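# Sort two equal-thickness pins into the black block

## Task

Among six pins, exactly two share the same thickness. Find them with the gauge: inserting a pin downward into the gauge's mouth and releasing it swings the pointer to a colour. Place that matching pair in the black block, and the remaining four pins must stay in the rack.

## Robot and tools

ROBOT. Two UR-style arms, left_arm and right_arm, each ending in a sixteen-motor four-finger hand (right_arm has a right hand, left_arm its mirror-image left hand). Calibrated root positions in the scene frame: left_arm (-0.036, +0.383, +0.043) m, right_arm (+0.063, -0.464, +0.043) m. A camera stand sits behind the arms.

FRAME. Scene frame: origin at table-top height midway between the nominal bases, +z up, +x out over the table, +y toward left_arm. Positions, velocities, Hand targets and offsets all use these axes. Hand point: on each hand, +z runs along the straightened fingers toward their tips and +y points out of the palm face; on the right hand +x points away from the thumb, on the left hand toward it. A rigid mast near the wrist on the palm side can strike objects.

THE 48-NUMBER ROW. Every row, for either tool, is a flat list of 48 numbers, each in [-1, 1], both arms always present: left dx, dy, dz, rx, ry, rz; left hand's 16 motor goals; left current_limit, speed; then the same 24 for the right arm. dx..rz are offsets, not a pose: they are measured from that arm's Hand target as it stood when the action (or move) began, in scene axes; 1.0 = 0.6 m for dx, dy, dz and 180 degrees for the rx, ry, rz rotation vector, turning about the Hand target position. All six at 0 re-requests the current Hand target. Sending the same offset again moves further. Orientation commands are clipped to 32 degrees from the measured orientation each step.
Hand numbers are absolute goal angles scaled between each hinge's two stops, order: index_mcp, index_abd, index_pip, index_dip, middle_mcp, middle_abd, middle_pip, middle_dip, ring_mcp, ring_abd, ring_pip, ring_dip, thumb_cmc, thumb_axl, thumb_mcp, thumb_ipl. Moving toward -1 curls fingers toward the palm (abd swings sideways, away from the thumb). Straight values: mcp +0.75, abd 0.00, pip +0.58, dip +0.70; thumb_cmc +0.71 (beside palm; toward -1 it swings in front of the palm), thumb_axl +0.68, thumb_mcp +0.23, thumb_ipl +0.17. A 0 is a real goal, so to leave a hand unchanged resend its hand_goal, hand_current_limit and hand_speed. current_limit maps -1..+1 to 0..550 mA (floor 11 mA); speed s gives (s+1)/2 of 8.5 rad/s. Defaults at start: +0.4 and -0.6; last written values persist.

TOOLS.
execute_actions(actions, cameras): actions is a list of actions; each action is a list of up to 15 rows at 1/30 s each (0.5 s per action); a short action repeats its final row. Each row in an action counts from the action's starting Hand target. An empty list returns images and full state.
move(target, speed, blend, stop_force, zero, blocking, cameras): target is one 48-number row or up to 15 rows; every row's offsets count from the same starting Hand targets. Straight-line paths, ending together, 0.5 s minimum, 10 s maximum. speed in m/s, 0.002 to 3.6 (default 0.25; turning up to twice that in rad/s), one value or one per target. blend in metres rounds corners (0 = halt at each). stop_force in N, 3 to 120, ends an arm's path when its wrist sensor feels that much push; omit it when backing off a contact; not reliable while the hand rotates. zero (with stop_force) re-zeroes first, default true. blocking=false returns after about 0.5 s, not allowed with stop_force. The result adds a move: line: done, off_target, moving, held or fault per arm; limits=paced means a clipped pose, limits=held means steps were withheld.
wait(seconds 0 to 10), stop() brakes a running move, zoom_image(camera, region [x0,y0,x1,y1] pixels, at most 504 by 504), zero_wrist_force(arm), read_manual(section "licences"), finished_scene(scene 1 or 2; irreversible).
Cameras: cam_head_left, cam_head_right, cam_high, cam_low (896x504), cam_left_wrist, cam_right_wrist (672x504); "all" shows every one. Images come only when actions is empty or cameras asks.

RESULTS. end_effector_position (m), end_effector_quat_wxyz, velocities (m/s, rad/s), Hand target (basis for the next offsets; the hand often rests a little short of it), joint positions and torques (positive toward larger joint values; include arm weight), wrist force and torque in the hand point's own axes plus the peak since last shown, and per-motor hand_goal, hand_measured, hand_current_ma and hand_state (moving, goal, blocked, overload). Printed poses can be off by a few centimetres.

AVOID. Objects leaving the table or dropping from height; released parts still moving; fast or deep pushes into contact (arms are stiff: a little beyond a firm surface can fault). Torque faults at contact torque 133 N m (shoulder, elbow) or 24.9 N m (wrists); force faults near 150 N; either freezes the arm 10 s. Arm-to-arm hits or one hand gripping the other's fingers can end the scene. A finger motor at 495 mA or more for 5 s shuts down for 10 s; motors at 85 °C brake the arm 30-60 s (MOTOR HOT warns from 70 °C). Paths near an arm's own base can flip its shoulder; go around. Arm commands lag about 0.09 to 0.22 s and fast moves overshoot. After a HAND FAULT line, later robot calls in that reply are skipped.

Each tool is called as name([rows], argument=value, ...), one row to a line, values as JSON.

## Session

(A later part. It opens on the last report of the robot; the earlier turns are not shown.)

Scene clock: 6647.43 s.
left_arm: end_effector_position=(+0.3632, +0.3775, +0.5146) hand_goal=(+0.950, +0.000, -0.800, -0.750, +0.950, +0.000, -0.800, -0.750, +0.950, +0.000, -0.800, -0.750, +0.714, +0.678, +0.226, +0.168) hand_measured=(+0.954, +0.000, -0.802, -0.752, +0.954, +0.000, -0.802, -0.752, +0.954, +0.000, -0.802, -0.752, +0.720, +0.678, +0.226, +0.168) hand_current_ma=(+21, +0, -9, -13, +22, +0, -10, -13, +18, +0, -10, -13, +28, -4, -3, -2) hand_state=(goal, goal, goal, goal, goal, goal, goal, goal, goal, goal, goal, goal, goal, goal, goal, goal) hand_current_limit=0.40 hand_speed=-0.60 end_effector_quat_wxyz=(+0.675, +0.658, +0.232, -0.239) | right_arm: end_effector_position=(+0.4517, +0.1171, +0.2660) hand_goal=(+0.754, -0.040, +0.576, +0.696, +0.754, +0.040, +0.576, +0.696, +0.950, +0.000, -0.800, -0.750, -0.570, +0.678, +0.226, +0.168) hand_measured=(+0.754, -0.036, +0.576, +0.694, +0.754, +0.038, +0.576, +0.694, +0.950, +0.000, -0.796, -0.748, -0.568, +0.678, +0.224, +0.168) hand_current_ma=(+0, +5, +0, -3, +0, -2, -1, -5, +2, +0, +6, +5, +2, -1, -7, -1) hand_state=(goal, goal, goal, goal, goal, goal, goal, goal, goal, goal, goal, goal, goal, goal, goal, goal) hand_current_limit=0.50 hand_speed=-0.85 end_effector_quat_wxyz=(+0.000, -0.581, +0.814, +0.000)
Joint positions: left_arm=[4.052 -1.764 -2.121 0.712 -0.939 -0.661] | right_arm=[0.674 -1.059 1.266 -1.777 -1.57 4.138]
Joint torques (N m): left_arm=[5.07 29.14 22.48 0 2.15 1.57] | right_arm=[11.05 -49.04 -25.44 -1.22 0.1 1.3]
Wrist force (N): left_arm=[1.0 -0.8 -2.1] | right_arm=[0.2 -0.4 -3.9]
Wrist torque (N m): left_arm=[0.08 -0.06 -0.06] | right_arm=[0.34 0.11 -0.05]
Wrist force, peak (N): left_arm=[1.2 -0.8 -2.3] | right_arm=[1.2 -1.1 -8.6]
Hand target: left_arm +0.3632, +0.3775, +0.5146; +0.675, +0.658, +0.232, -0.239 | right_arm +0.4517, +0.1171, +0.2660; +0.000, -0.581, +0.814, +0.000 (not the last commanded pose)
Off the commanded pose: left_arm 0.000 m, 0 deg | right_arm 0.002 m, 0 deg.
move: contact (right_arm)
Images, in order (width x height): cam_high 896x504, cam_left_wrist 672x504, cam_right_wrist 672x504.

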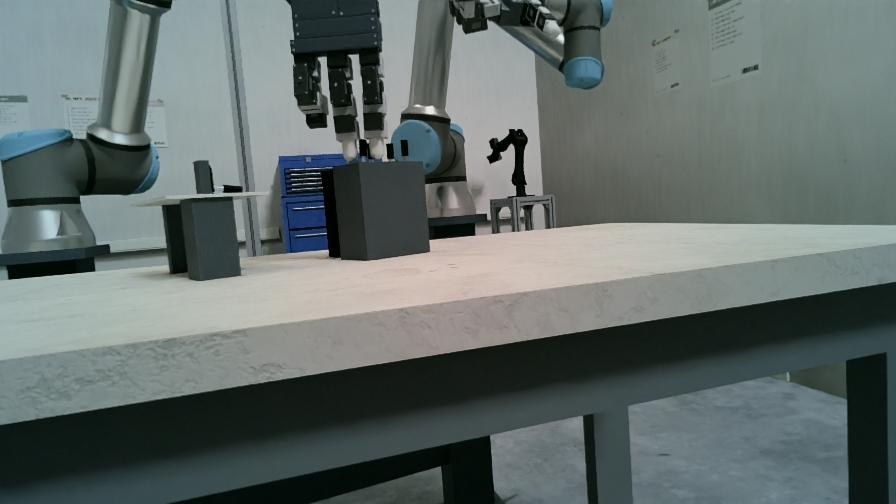

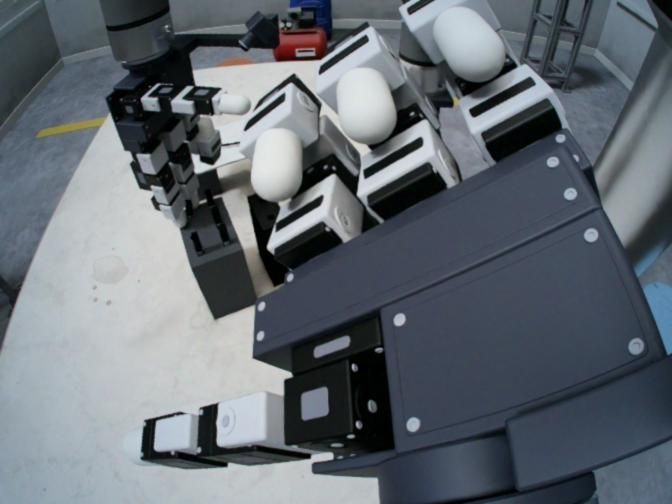

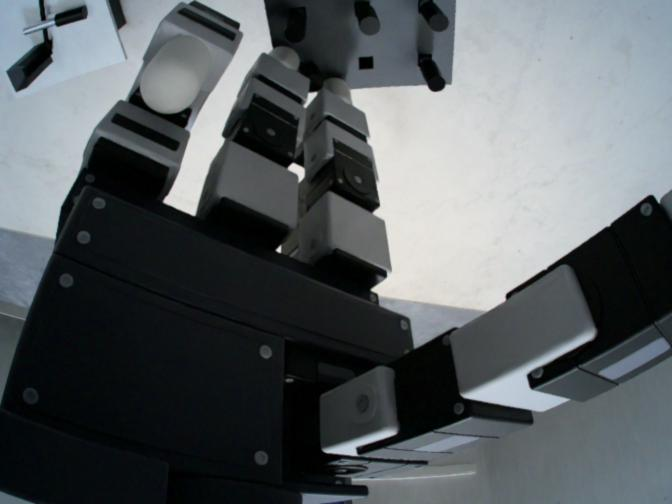

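move(target=[0,0,0,0,0,0,0.95,0,-0.8,-0.75,0.95,0,-0.8,-0.75,0.95,0,-0.8,-0.75,0.714,0.678,0.226,0.168,0.4,-0.6,0,0,0.0015,0,0,0,0.754,-0.04,0.576,0.696,0.754,0.04,0.576,0.696,0.95,0,-0.8,-0.75,-0.571,0.678,0.226,0.168,0.5,-0.85], speed=0.02)

move(target=[0,0,0,0,0,0,0.95,0,-0.8,-0.75,0.95,0,-0.8,-0.75,0.95,0,-0.8,-0.75,0.714,0.678,0.226,0.168,0.4,-0.6,0,0,0,0,0,0,0.754,-0.3,0.576,0.696,0.754,0.3,0.576,0.696,0.95,0,-0.8,-0.75,-0.571,0.678,0.226,0.168,0.65,-0.95], speed=0.02)

wait(seconds=1, cameras=["cam_right_wrist","cam_high","cam_left_wrist"])

zoom_image(camera="cam_right_wrist", region=[250, 0, 390, 120])

zoom_image(camera="cam_left_wrist", region=[150, 150, 250, 255])

zoom_image(camera="cam_high", region=[335, 90, 425, 165])

Scene clock: 6657.57 s.
left_arm: end_effector_position=(+0.3632, +0.3775, +0.5146) hand_goal=(+0.950, +0.000, -0.800, -0.750, +0.950, +0.000, -0.800, -0.750, +0.950, +0.000, -0.800, -0.750, +0.714, +0.678, +0.226, +0.168) hand_measured=(+0.954, +0.000, -0.802, -0.752, +0.954, +0.000, -0.802, -0.752, +0.954, +0.000, -0.802, -0.752, +0.720, +0.678, +0.226, +0.168) hand_current_ma=(+21, +0, -9, -13, +22, +0, -10, -13, +18, +0, -10, -13, +28, -4, -3, -2) hand_state=(goal, goal, goal, goal, goal, goal, goal, goal, goal, goal, goal, goal, goal, goal, goal, goal) hand_current_limit=0.40 hand_speed=-0.60 end_effector_quat_wxyz=(+0.675, +0.658, +0.232, -0.239) | right_arm: end_effector_position=(+0.4517, +0.1171, +0.2669) hand_goal=(+0.754, -0.040, +0.576, +0.696, +0.754, +0.040, +0.576, +0.696, +0.950, +0.000, -0.800, -0.750, -0.570, +0.678, +0.226, +0.168) hand_measured=(+0.754, -0.036, +0.576, +0.694, +0.754, +0.038, +0.576, +0.694, +0.950, +0.000, -0.796, -0.748, -0.568, +0.678, +0.224, +0.168) hand_current_ma=(+0, +5, +0, -3, +0, -2, -1, -5, +2, +0, +6, +5, +2, -1, -7, -1) hand_state=(goal, goal, goal, goal, goal, goal, goal, goal, goal, goal, goal, goal, goal, goal, goal, goal) hand_current_limit=0.50 hand_speed=-0.85 end_effector_quat_wxyz=(+0.000, -0.581, +0.814, +0.000)
Joint positions: left_arm=[4.052 -1.764 -2.121 0.712 -0.939 -0.661] | right_arm=[0.674 -1.059 1.264 -1.775 -1.57 4.138]
Joint torques (N m): left_arm=[4.74 29.97 23.12 0.16 2.12 1.56] | right_arm=[11.81 -50.24 -28.25 -1.24 0.03 1.22]
Wrist force (N): left_arm=[0.9 -0.7 -2.0] | right_arm=[-0.4 -0.2 -1.4]
Wrist torque (N m): left_arm=[0.08 -0.04 -0.08] | right_arm=[0.15 0.02 -0.09]
Wrist force, peak (N): left_arm=[1.0 -1.0 -2.5] | right_arm=[0.3 -0.9 -4.1]
Hand target: left_arm +0.3632, +0.3775, +0.5146; +0.675, +0.658, +0.232, -0.239 | right_arm +0.4517, +0.1171, +0.2669; +0.000, -0.581, +0.814, +0.000
Off the commanded pose: left_arm 0.000 m, 0 deg | right_arm 0.000 m, 0 deg.
move: done

Scene clock: 6658.10 s.
left_arm: end_effector_position=(+0.3632, +0.3775, +0.5146) hand_goal=(+0.950, +0.000, -0.800, -0.750, +0.950, +0.000, -0.800, -0.750, +0.950, +0.000, -0.800, -0.750, +0.714, +0.678, +0.226, +0.168) hand_measured=(+0.954, +0.000, -0.802, -0.752, +0.954, +0.000, -0.802, -0.752, +0.954, +0.000, -0.802, -0.752, +0.720, +0.678, +0.226, +0.168) hand_current_ma=(+21, +0, -9, -13, +22, +0, -10, -13, +18, +0, -10, -13, +28, -4, -3, -2) hand_state=(goal, goal, goal, goal, goal, goal, goal, goal, goal, goal, goal, goal, goal, goal, goal, goal) hand_current_limit=0.40 hand_speed=-0.60 end_effector_quat_wxyz=(+0.675, +0.658, +0.232, -0.239) | right_arm: end_effector_position=(+0.4517, +0.1171, +0.2669) hand_goal=(+0.754, -0.300, +0.576, +0.696, +0.754, +0.300, +0.576, +0.696, +0.950, +0.000, -0.800, -0.750, -0.570, +0.678, +0.226, +0.168) hand_measured=(+0.754, -0.092, +0.576, +0.694, +0.756, +0.070, +0.576, +0.696, +0.950, +0.000, -0.796, -0.748, -0.568, +0.678, +0.224, +0.168) hand_current_ma=(+0, +138, +0, -3, +3, -216, +0, -2, +2, +0, +6, +5, +2, -1, -7, -1) hand_state=(goal, moving, goal, goal, goal, moving, goal, goal, goal, goal, goal, goal, goal, goal, goal, goal) hand_current_limit=0.65 hand_speed=-0.95 end_effector_quat_wxyz=(+0.000, -0.581, +0.814, +0.000)
Joint positions: left_arm=[4.052 -1.764 -2.121 0.712 -0.939 -0.661] | right_arm=[0.674 -1.059 1.264 -1.775 -1.57 4.138]
Joint torques (N m): left_arm=[4.68 28.37 22.23 -0.03 2.31 1.57] | right_arm=[11.33 -50.32 -27.11 -1.28 0.16 0.93]
Wrist force (N): left_arm=[1.0 -0.5 -1.9] | right_arm=[0.4 -0.9 -1.4]
Wrist torque (N m): left_arm=[0.09 -0.06 -0.06] | right_arm=[0.11 0.07 -0.03]
Wrist force, peak (N): left_arm=[1.3 -0.7 -2.4] | right_arm=[0.5 -0.7 -1.7]
Hand target: left_arm +0.3632, +0.3775, +0.5146; +0.675, +0.658, +0.232, -0.239 | right_arm +0.4517, +0.1171, +0.2669; +0.000, -0.581, +0.814, +0.000
Off the commanded pose: left_arm 0.000 m, 0 deg | right_arm 0.000 m, 0 deg.
move: done

Scene clock: 6659.10 s.
left_arm: end_effector_position=(+0.3632, +0.3775, +0.5146) hand_goal=(+0.950, +0.000, -0.800, -0.750, +0.950, +0.000, -0.800, -0.750, +0.950, +0.000, -0.800, -0.750, +0.714, +0.678, +0.226, +0.168) hand_measured=(+0.954, +0.000, -0.802, -0.752, +0.954, +0.000, -0.802, -0.752, +0.954, +0.000, -0.802, -0.752, +0.720, +0.678, +0.226, +0.168) hand_current_ma=(+21, +0, -9, -13, +22, +0, -10, -13, +18, +0, -10, -13, +28, -4, -3, -2) hand_state=(goal, goal, goal, goal, goal, goal, goal, goal, goal, goal, goal, goal, goal, goal, goal, goal) hand_current_limit=0.40 hand_speed=-0.60 end_effector_quat_wxyz=(+0.675, +0.658, +0.232, -0.239) | right_arm: end_effector_position=(+0.4517, +0.1171, +0.2669) hand_goal=(+0.754, -0.300, +0.576, +0.696, +0.754, +0.300, +0.576, +0.696, +0.950, +0.000, -0.800, -0.750, -0.570, +0.678, +0.226, +0.168) hand_measured=(+0.754, -0.100, +0.576, +0.694, +0.756, +0.076, +0.576, +0.696, +0.950, +0.000, -0.796, -0.748, -0.568, +0.678, +0.224, +0.168) hand_current_ma=(+0, +454, +0, -3, +3, -454, +0, -2, +2, +0, +6, +5, +2, -1, -7, -1) hand_state=(goal, blocked, goal, goal, goal, blocked, goal, goal, goal, goal, goal, goal, goal, goal, goal, goal) hand_current_limit=0.65 hand_speed=-0.95 end_effector_quat_wxyz=(+0.000, -0.581, +0.814, +0.000)
Joint positions: left_arm=[4.052 -1.764 -2.121 0.712 -0.939 -0.661] | right_arm=[0.674 -1.059 1.264 -1.775 -1.57 4.138]
Joint torques (N m): left_arm=[4.86 29.38 22.47 -0.07 2.19 1.42] | right_arm=[10.65 -49.99 -26.51 -1.44 0.2 0.97]
Wrist force (N): left_arm=[0.6 -0.7 -2.0] | right_arm=[-0.5 -0.1 -1.1]
Wrist torque (N m): left_arm=[0.07 0.00 -0.10] | right_arm=[0.14 0.05 -0.08]
Wrist force, peak (N): left_arm=[1.1 -0.7 -2.5] | right_arm=[-0.6 -0.5 -1.5]
Hand target: left_arm +0.3632, +0.3775, +0.5146; +0.675, +0.658, +0.232, -0.239 | right_arm +0.4517, +0.1171, +0.2669; +0.000, -0.581, +0.814, +0.000
Off the commanded pose: left_arm 0.000 m, 0 deg | right_arm 0.000 m, 0 deg.
wait: 1.00 s; at rest by 0.17 s
Images, in order (width x height): cam_high 896x504, cam_left_wrist 672x504, cam_right_wrist 672x504.

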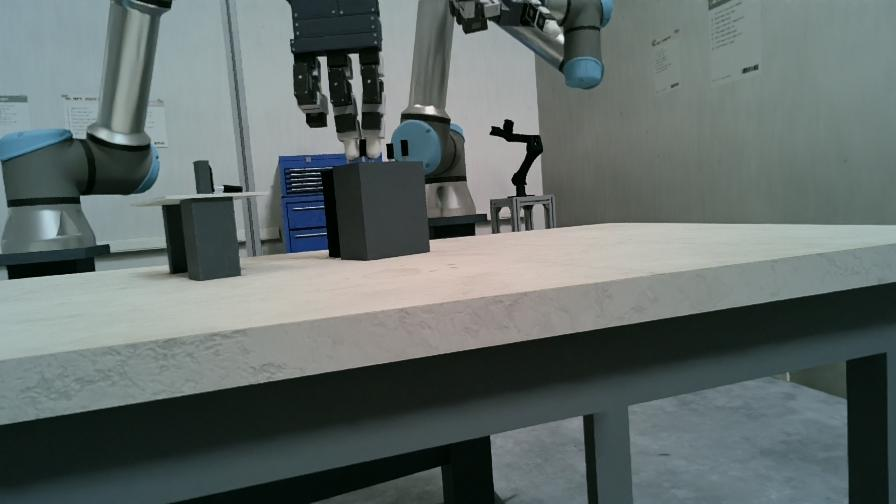

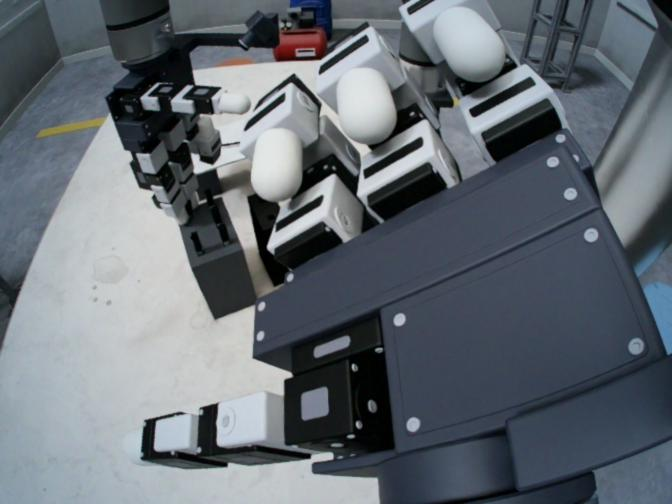

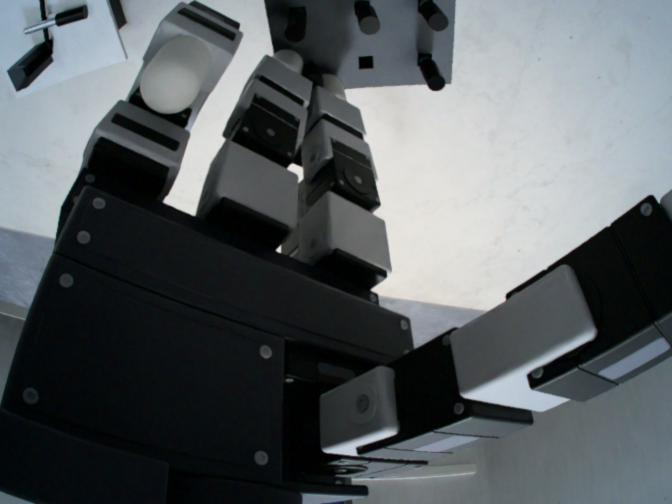

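Scaled by 3.600 from the camera's 672x504 image, which has a finer 960x720 frame.

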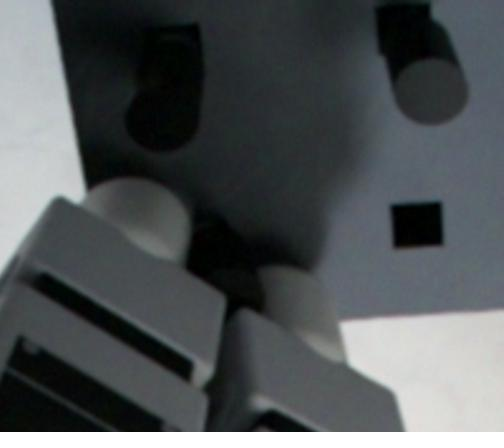

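Scaled by 4.800 from the camera's 672x504 image, which has a finer 960x720 frame.

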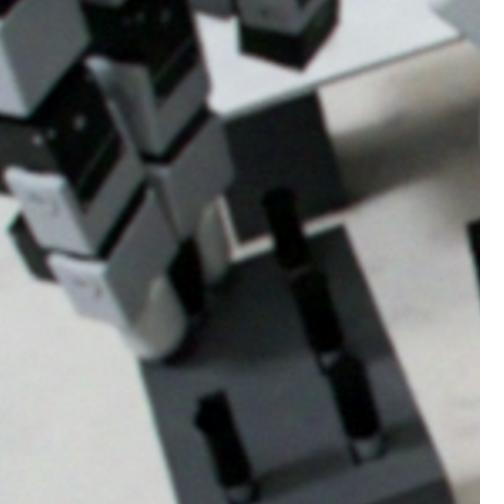

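Scaled by 5.600.

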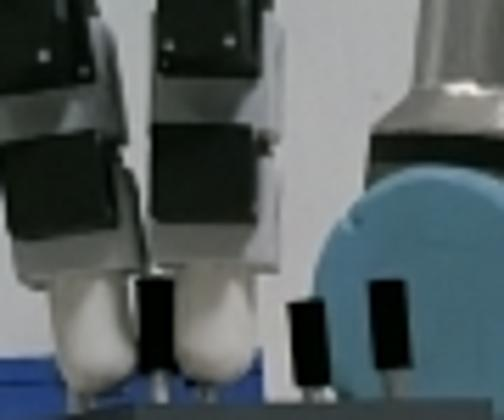

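move(target=[0,0,0,0,0,0,0.95,0,-0.8,-0.75,0.95,0,-0.8,-0.75,0.95,0,-0.8,-0.75,0.714,0.678,0.226,0.168,0.4,-0.6,0.0063,0.0023,0.003,0,0,0,0.754,-0.3,0.576,0.696,0.754,0.3,0.576,0.696,0.95,0,-0.8,-0.75,-0.571,0.678,0.226,0.168,0.65,-0.95], speed=0.01, cameras=["cam_right_wrist","cam_high","cam_left_wrist"])

zoom_image(camera="cam_right_wrist", region=[250, 0, 390, 120])

zoom_image(camera="cam_left_wrist", region=[150, 150, 250, 255])

zoom_image(camera="cam_high", region=[335, 90, 425, 165])

Scene clock: 6676.90 s.
left_arm: end_effector_position=(+0.3632, +0.3775, +0.5146) hand_goal=(+0.950, +0.000, -0.800, -0.750, +0.950, +0.000, -0.800, -0.750, +0.950, +0.000, -0.800, -0.750, +0.714, +0.678, +0.226, +0.168) hand_measured=(+0.954, +0.000, -0.802, -0.752, +0.954, +0.000, -0.802, -0.752, +0.954, +0.000, -0.802, -0.752, +0.720, +0.678, +0.226, +0.168) hand_current_ma=(+21, +0, -9, -13, +22, +0, -10, -13, +18, +0, -10, -13, +28, -4, -3, -2) hand_state=(goal, goal, goal, goal, goal, goal, goal, goal, goal, goal, goal, goal, goal, goal, goal, goal) hand_current_limit=0.40 hand_speed=-0.60 end_effector_quat_wxyz=(+0.675, +0.658, +0.232, -0.239) | right_arm: end_effector_position=(+0.4554, +0.1184, +0.2687) hand_goal=(+0.754, -0.300, +0.576, +0.696, +0.754, +0.300, +0.576, +0.696, +0.950, +0.000, -0.800, -0.750, -0.570, +0.678, +0.226, +0.168) hand_measured=(+0.754, -0.100, +0.576, +0.694, +0.756, +0.076, +0.576, +0.696, +0.950, +0.000, -0.796, -0.748, -0.568, +0.678, +0.224, +0.168) hand_current_ma=(+0, +454, +0, -2, +2, -454, +0, -2, +2, +0, +6, +5, +2, -1, -7, -1) hand_state=(goal, blocked, goal, goal, goal, blocked, goal, goal, goal, goal, goal, goal, goal, goal, goal, goal) hand_current_limit=0.65 hand_speed=-0.95 end_effector_quat_wxyz=(+0.000, -0.581, +0.814, +0.000)
Joint positions: left_arm=[4.052 -1.764 -2.121 0.712 -0.939 -0.661] | right_arm=[0.672 -1.052 1.248 -1.767 -1.57 4.136]
Joint torques (N m): left_arm=[6.03 29.44 22.51 -0.02 2.14 1.51] | right_arm=[-10.17 -33.58 -28.3 -1.74 0.5 -1.43]
Wrist force (N): left_arm=[1.3 -0.6 -2.3] | right_arm=[1.0 -0.6 -0.8]
Wrist torque (N m): left_arm=[0.11 -0.10 -0.04] | right_arm=[0.09 0.15 0.15]
Wrist force, peak (N): left_arm=[1.1 -0.8 -2.5] | right_arm=[-0.5 -0.5 -1.5]
Hand target: left_arm +0.3632, +0.3775, +0.5146; +0.675, +0.658, +0.232, -0.239 | right_arm +0.4555, +0.1184, +0.2687; +0.000, -0.581, +0.814, +0.000
Off the commanded pose: left_arm 0.000 m, 0 deg | right_arm 0.000 m, 0 deg.
move: done
Images, in order (width x height): cam_high 896x504, cam_left_wrist 672x504, cam_right_wrist 672x504.

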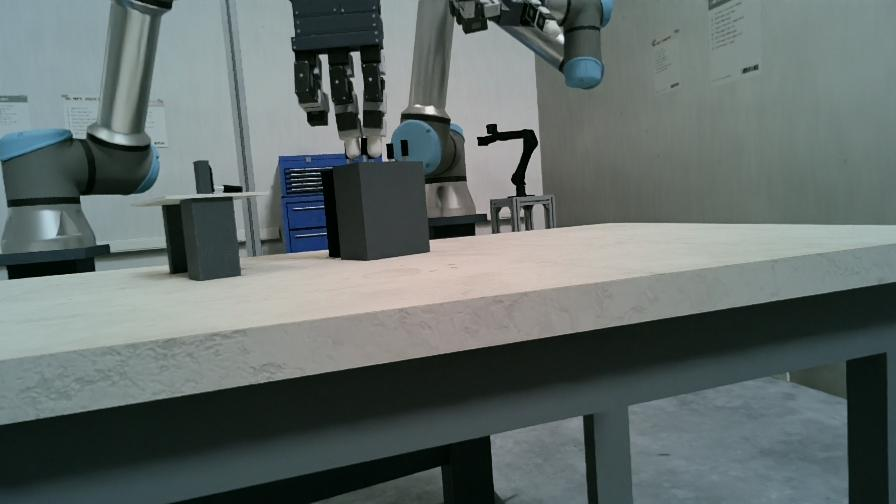

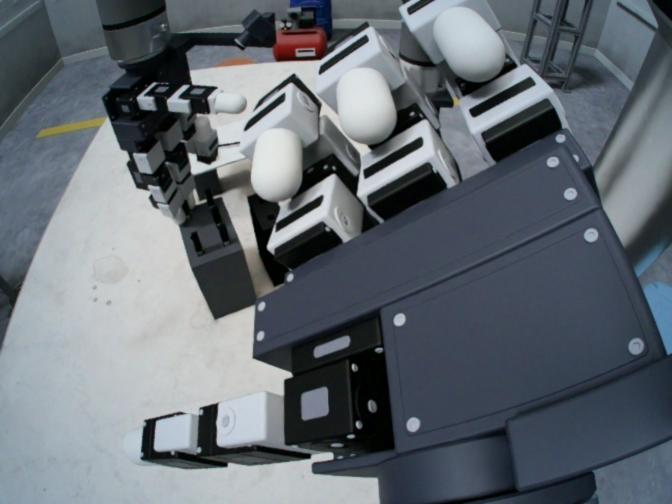

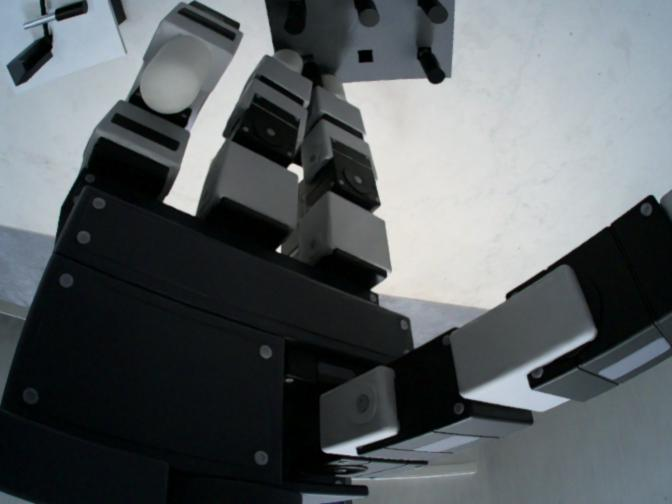

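Scaled by 3.600 from the camera's 672x504 image, which has a finer 960x720 frame.

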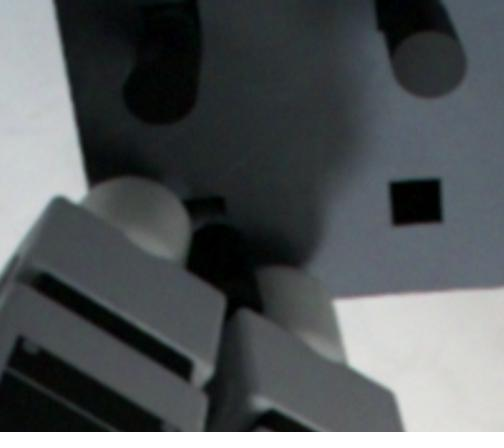

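Scaled by 4.800 from the camera's 672x504 image, which has a finer 960x720 frame.

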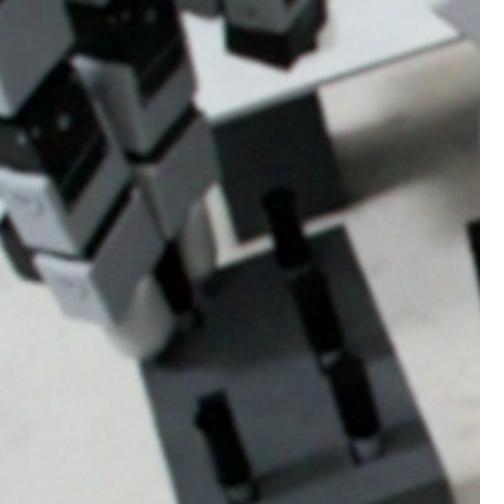

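Scaled by 5.600.

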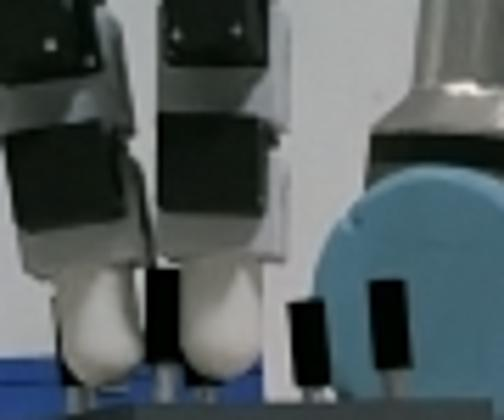

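move([
  [0,0,0,0,0,0,0.95,0,-0.8,-0.75,0.95,0,-0.8,-0.75,0.95,0,-0.8,-0.75,0.714,0.678,0.226,0.168,0.4,-0.6,-0.0016,-0.0006,0,0,0,0,0.754,-0.3,0.576,0.696,0.754,0.3,0.576,0.696,0.95,0,-0.8,-0.75,-0.571,0.678,0.226,0.168,0.65,-0.95],
  [0,0,0,0,0,0,0.95,0,-0.8,-0.75,0.95,0,-0.8,-0.75,0.95,0,-0.8,-0.75,0.714,0.678,0.226,0.168,0.4,-0.6,-0.0016,-0.0006,0.025,0,0,0,0.754,-0.3,0.576,0.696,0.754,0.3,0.576,0.696,0.95,0,-0.8,-0.75,-0.571,0.678,0.226,0.168,0.65,-0.95],
], speed=[0.01,0.015], cameras=["cam_right_wrist","cam_high","cam_left_wrist"])

zoom_image(camera="cam_right_wrist", region=[250, 0, 390, 120])

zoom_image(camera="cam_left_wrist", region=[150, 150, 250, 255])

zoom_image(camera="cam_high", region=[335, 90, 425, 165])

Scene clock: 6687.43 s.
left_arm: end_effector_position=(+0.3632, +0.3775, +0.5146) hand_goal=(+0.950, +0.000, -0.800, -0.750, +0.950, +0.000, -0.800, -0.750, +0.950, +0.000, -0.800, -0.750, +0.714, +0.678, +0.226, +0.168) hand_measured=(+0.954, +0.000, -0.802, -0.752, +0.954, +0.000, -0.802, -0.752, +0.954, +0.000, -0.802, -0.752, +0.720, +0.678, +0.226, +0.168) hand_current_ma=(+21, +0, -9, -13, +22, +0, -10, -13, +18, +0, -10, -13, +28, -4, -3, -2) hand_state=(goal, goal, goal, goal, goal, goal, goal, goal, goal, goal, goal, goal, goal, goal, goal, goal) hand_current_limit=0.40 hand_speed=-0.60 end_effector_quat_wxyz=(+0.675, +0.658, +0.232, -0.239) | right_arm: end_effector_position=(+0.4545, +0.1181, +0.2836) hand_goal=(+0.754, -0.300, +0.576, +0.696, +0.754, +0.300, +0.576, +0.696, +0.950, +0.000, -0.800, -0.750, -0.570, +0.678, +0.226, +0.168) hand_measured=(+0.754, -0.100, +0.576, +0.694, +0.756, +0.076, +0.576, +0.696, +0.950, +0.000, -0.796, -0.748, -0.568, +0.678, +0.224, +0.168) hand_current_ma=(-1, +454, +0, -2, +2, -454, +0, -2, +2, +0, +6, +5, +2, -1, -7, -1) hand_state=(goal, blocked, goal, goal, goal, blocked, goal, goal, goal, goal, goal, goal, goal, goal, goal, goal) hand_current_limit=0.65 hand_speed=-0.95 end_effector_quat_wxyz=(+0.000, -0.581, +0.814, +0.000)
Joint positions: left_arm=[4.052 -1.764 -2.121 0.712 -0.939 -0.661] | right_arm=[0.673 -1.061 1.223 -1.733 -1.57 4.136]
Joint torques (N m): left_arm=[5.69 28.87 22.28 0.22 2.15 1.56] | right_arm=[11 -51.45 -27.75 -1.15 2 1.11]
Wrist force (N): left_arm=[1.1 -0.7 -2.2] | right_arm=[-0.3 -0.3 -1.2]
Wrist torque (N m): left_arm=[0.09 -0.07 -0.06] | right_arm=[0.12 0.01 0.01]
Wrist force, peak (N): left_arm=[1.1 -0.9 -2.4] | right_arm=[0.6 -0.9 -1.9]
Hand target: left_arm +0.3632, +0.3775, +0.5146; +0.675, +0.658, +0.232, -0.239 | right_arm +0.4545, +0.1181, +0.2837; +0.000, -0.581, +0.814, +0.000
Off the commanded pose: left_arm 0.000 m, 0 deg | right_arm 0.000 m, 0 deg.
move: done
Images, in order (width x height): cam_high 896x504, cam_left_wrist 672x504, cam_right_wrist 672x504.

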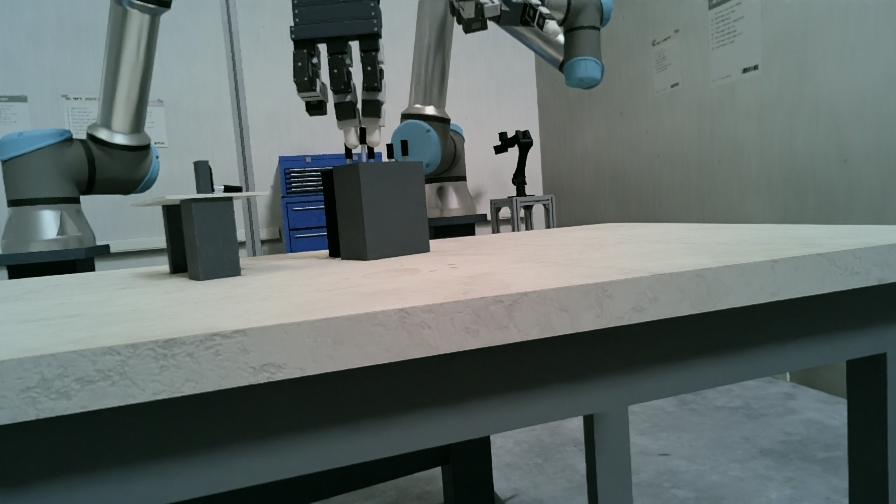

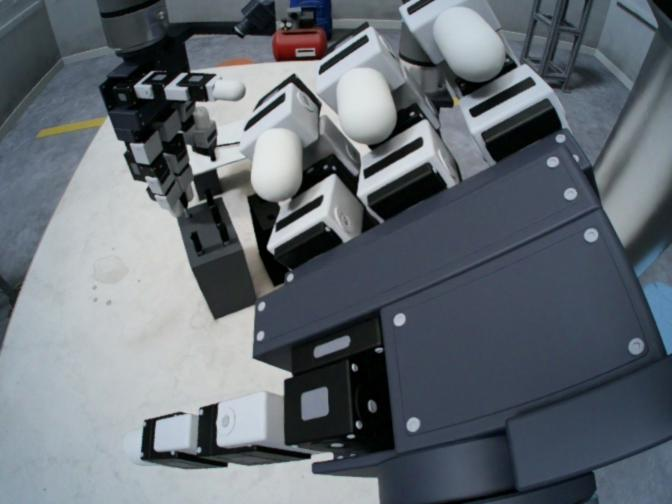

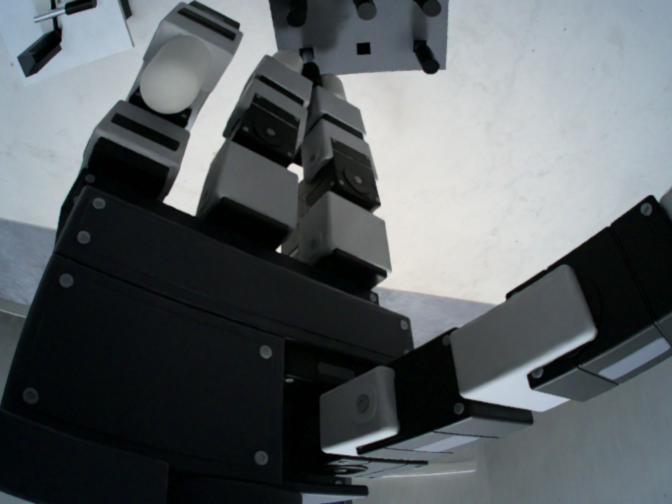

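Scaled by 3.600 from the camera's 672x504 image, which has a finer 960x720 frame.

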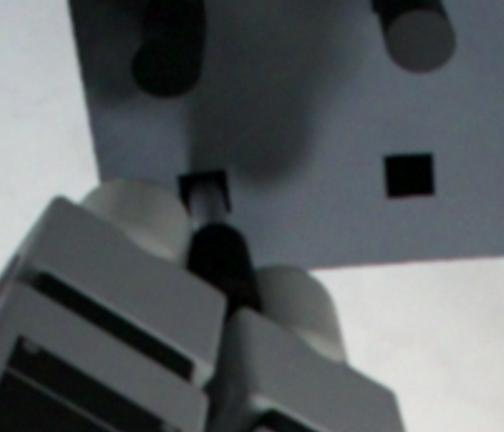

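Scaled by 4.800 from the camera's 672x504 image, which has a finer 960x720 frame.

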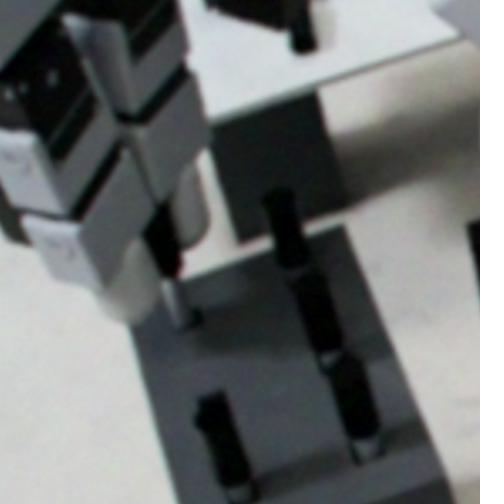

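Scaled by 5.600.

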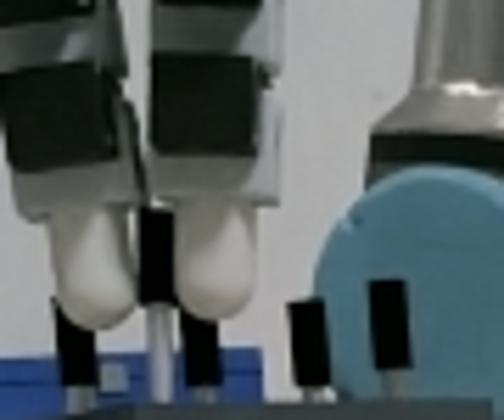

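move([
  [0,0,0,0,0,0,0.95,0,-0.8,-0.75,0.95,0,-0.8,-0.75,0.95,0,-0.8,-0.75,0.714,0.678,0.226,0.168,0.4,-0.6,0,0,0.1105,0,0,0,0.754,-0.3,0.576,0.696,0.754,0.3,0.576,0.696,0.95,0,-0.8,-0.75,-0.571,0.678,0.226,0.168,0.65,-0.95],
  [0,0,0,0,0,0,0.95,0,-0.8,-0.75,0.95,0,-0.8,-0.75,0.95,0,-0.8,-0.75,0.714,0.678,0.226,0.168,0.4,-0.6,-0.1958,0.0082,0.0805,0,0,0,0.754,-0.3,0.576,0.696,0.754,0.3,0.576,0.696,0.95,0,-0.8,-0.75,-0.571,0.678,0.226,0.168,0.65,-0.95],
], speed=[0.05,0.08], cameras=["cam_right_wrist","cam_high","cam_left_wrist","cam_head_left","cam_low"])

zoom_image(camera="cam_right_wrist", region=[220, 0, 420, 150])

zoom_image(camera="cam_head_left", region=[330, 150, 430, 270])

zoom_image(camera="cam_left_wrist", region=[150, 110, 310, 270])

Scene clock: 6706.83 s.
left_arm: end_effector_position=(+0.3632, +0.3775, +0.5146) hand_goal=(+0.950, +0.000, -0.800, -0.750, +0.950, +0.000, -0.800, -0.750, +0.950, +0.000, -0.800, -0.750, +0.714, +0.678, +0.226, +0.168) hand_measured=(+0.954, +0.000, -0.802, -0.752, +0.954, +0.000, -0.802, -0.752, +0.954, +0.000, -0.802, -0.752, +0.720, +0.678, +0.226, +0.168) hand_current_ma=(+21, +0, -9, -13, +22, +0, -10, -13, +18, +0, -10, -13, +28, -4, -3, -2) hand_state=(goal, goal, goal, goal, goal, goal, goal, goal, goal, goal, goal, goal, goal, goal, goal, goal) hand_current_limit=0.40 hand_speed=-0.60 end_effector_quat_wxyz=(+0.675, +0.658, +0.232, -0.239) | right_arm: end_effector_position=(+0.3372, +0.1230, +0.3321) hand_goal=(+0.754, -0.300, +0.576, +0.696, +0.754, +0.300, +0.576, +0.696, +0.950, +0.000, -0.800, -0.750, -0.570, +0.678, +0.226, +0.168) hand_measured=(+0.754, -0.100, +0.576, +0.694, +0.756, +0.076, +0.576, +0.696, +0.950, +0.000, -0.796, -0.748, -0.568, +0.678, +0.224, +0.168) hand_current_ma=(-1, +454, +0, -2, +2, -454, +0, -2, +2, +0, +6, +5, +2, -1, -7, -1) hand_state=(goal, blocked, goal, goal, goal, blocked, goal, goal, goal, goal, goal, goal, goal, goal, goal, goal) hand_current_limit=0.65 hand_speed=-0.95 end_effector_quat_wxyz=(+0.000, -0.581, +0.814, +0.000)
Joint positions: left_arm=[4.052 -1.764 -2.121 0.712 -0.939 -0.661] | right_arm=[0.796 -1.243 1.361 -1.689 -1.57 4.26]
Joint torques (N m): left_arm=[5.33 29.47 22.57 0.08 2.1 1.49] | right_arm=[10.14 -42.84 -14.46 -3.69 2.19 1.18]
Wrist force (N): left_arm=[1.1 -0.8 -2.2] | right_arm=[-0.9 -0.4 -1.9]
Wrist torque (N m): left_arm=[0.08 -0.07 -0.06] | right_arm=[0.12 0.10 -0.19]
Wrist force, peak (N): left_arm=[1.1 -0.9 -2.5] | right_arm=[-0.6 -0.3 -2.0]
Hand target: left_arm +0.3632, +0.3775, +0.5146; +0.675, +0.658, +0.232, -0.239 | right_arm +0.3370, +0.1230, +0.3320; +0.000, -0.581, +0.814, +0.000
Off the commanded pose: left_arm 0.000 m, 0 deg | right_arm 0.000 m, 0 deg.
move: done
Images, in order (width x height): cam_head_left 896x504, cam_high 896x504, cam_low 896x504, cam_left_wrist 672x504, cam_right_wrist 672x504.

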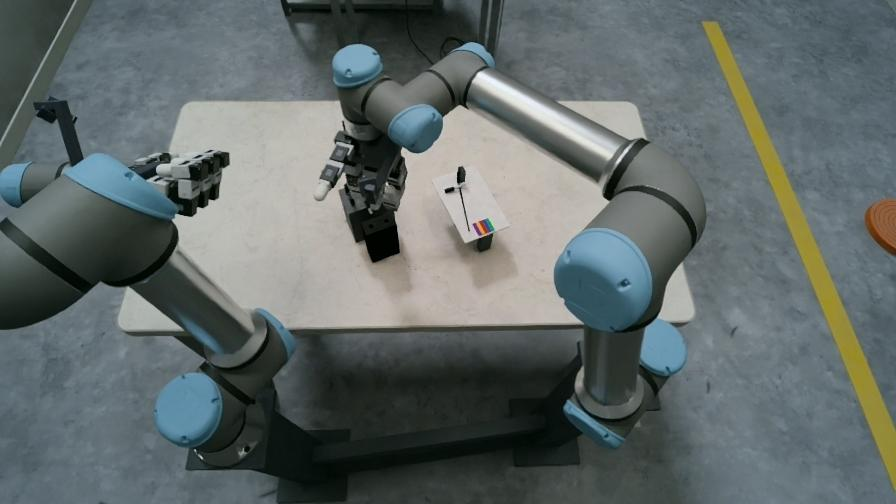

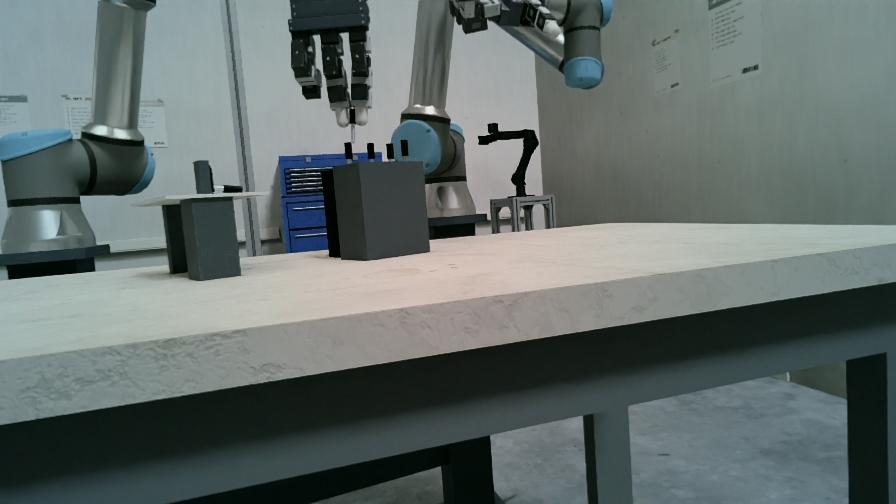

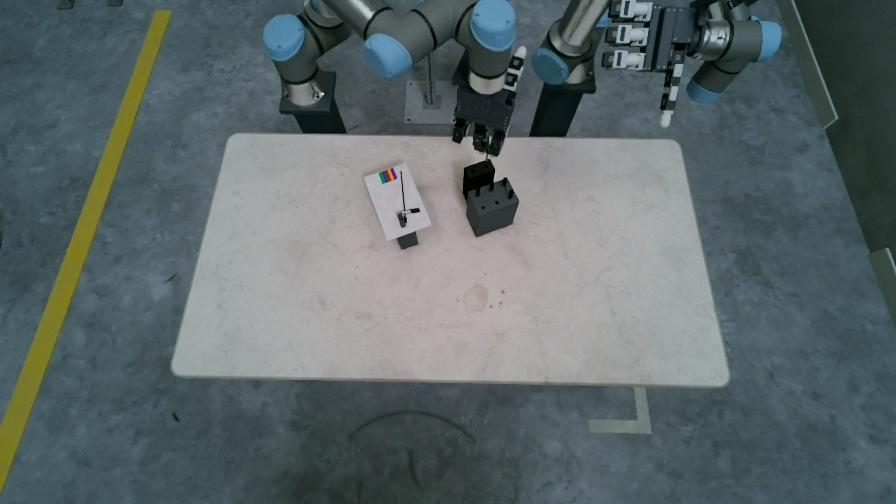

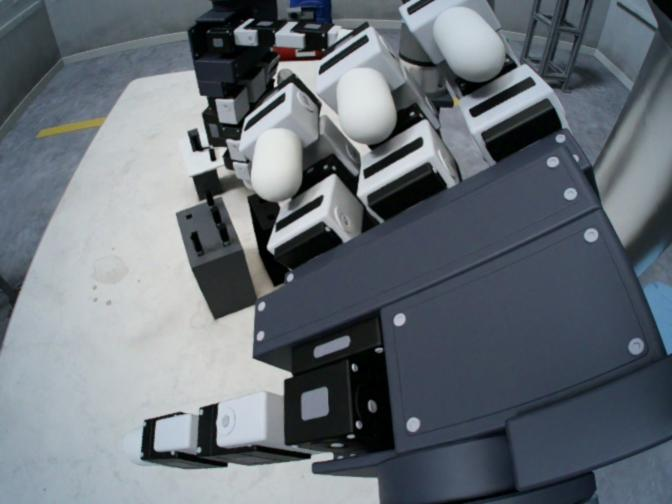

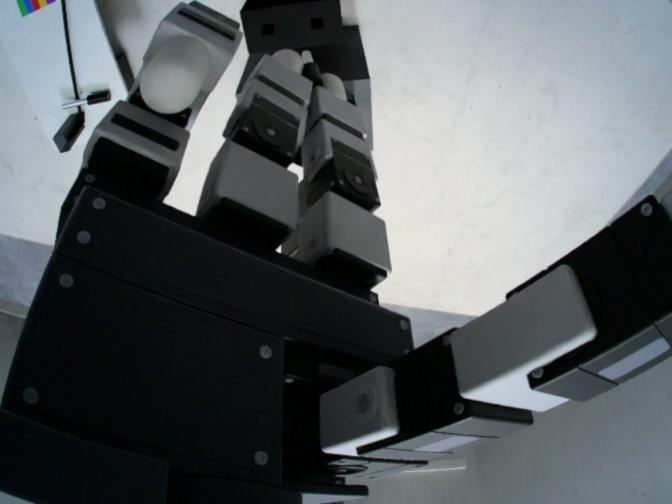

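Scaled by 2.520 from the camera's 672x504 image, which has a finer 960x720 frame.

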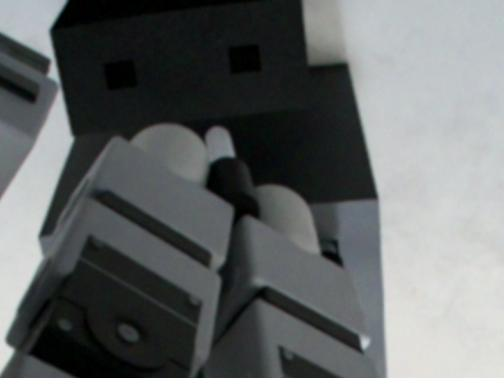

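Scaled by 4.200.

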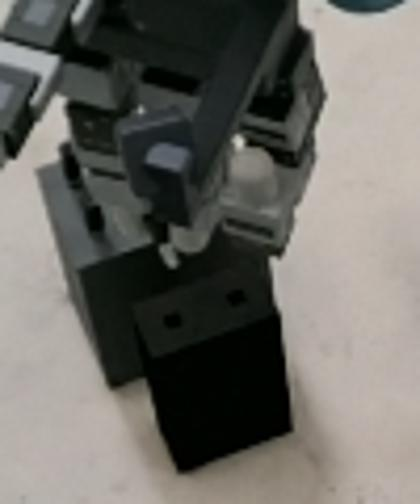

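Scaled by 3.150 from the camera's 672x504 image, which has a finer 960x720 frame.

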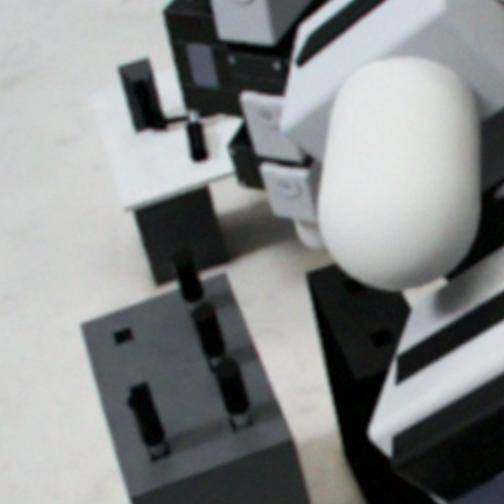

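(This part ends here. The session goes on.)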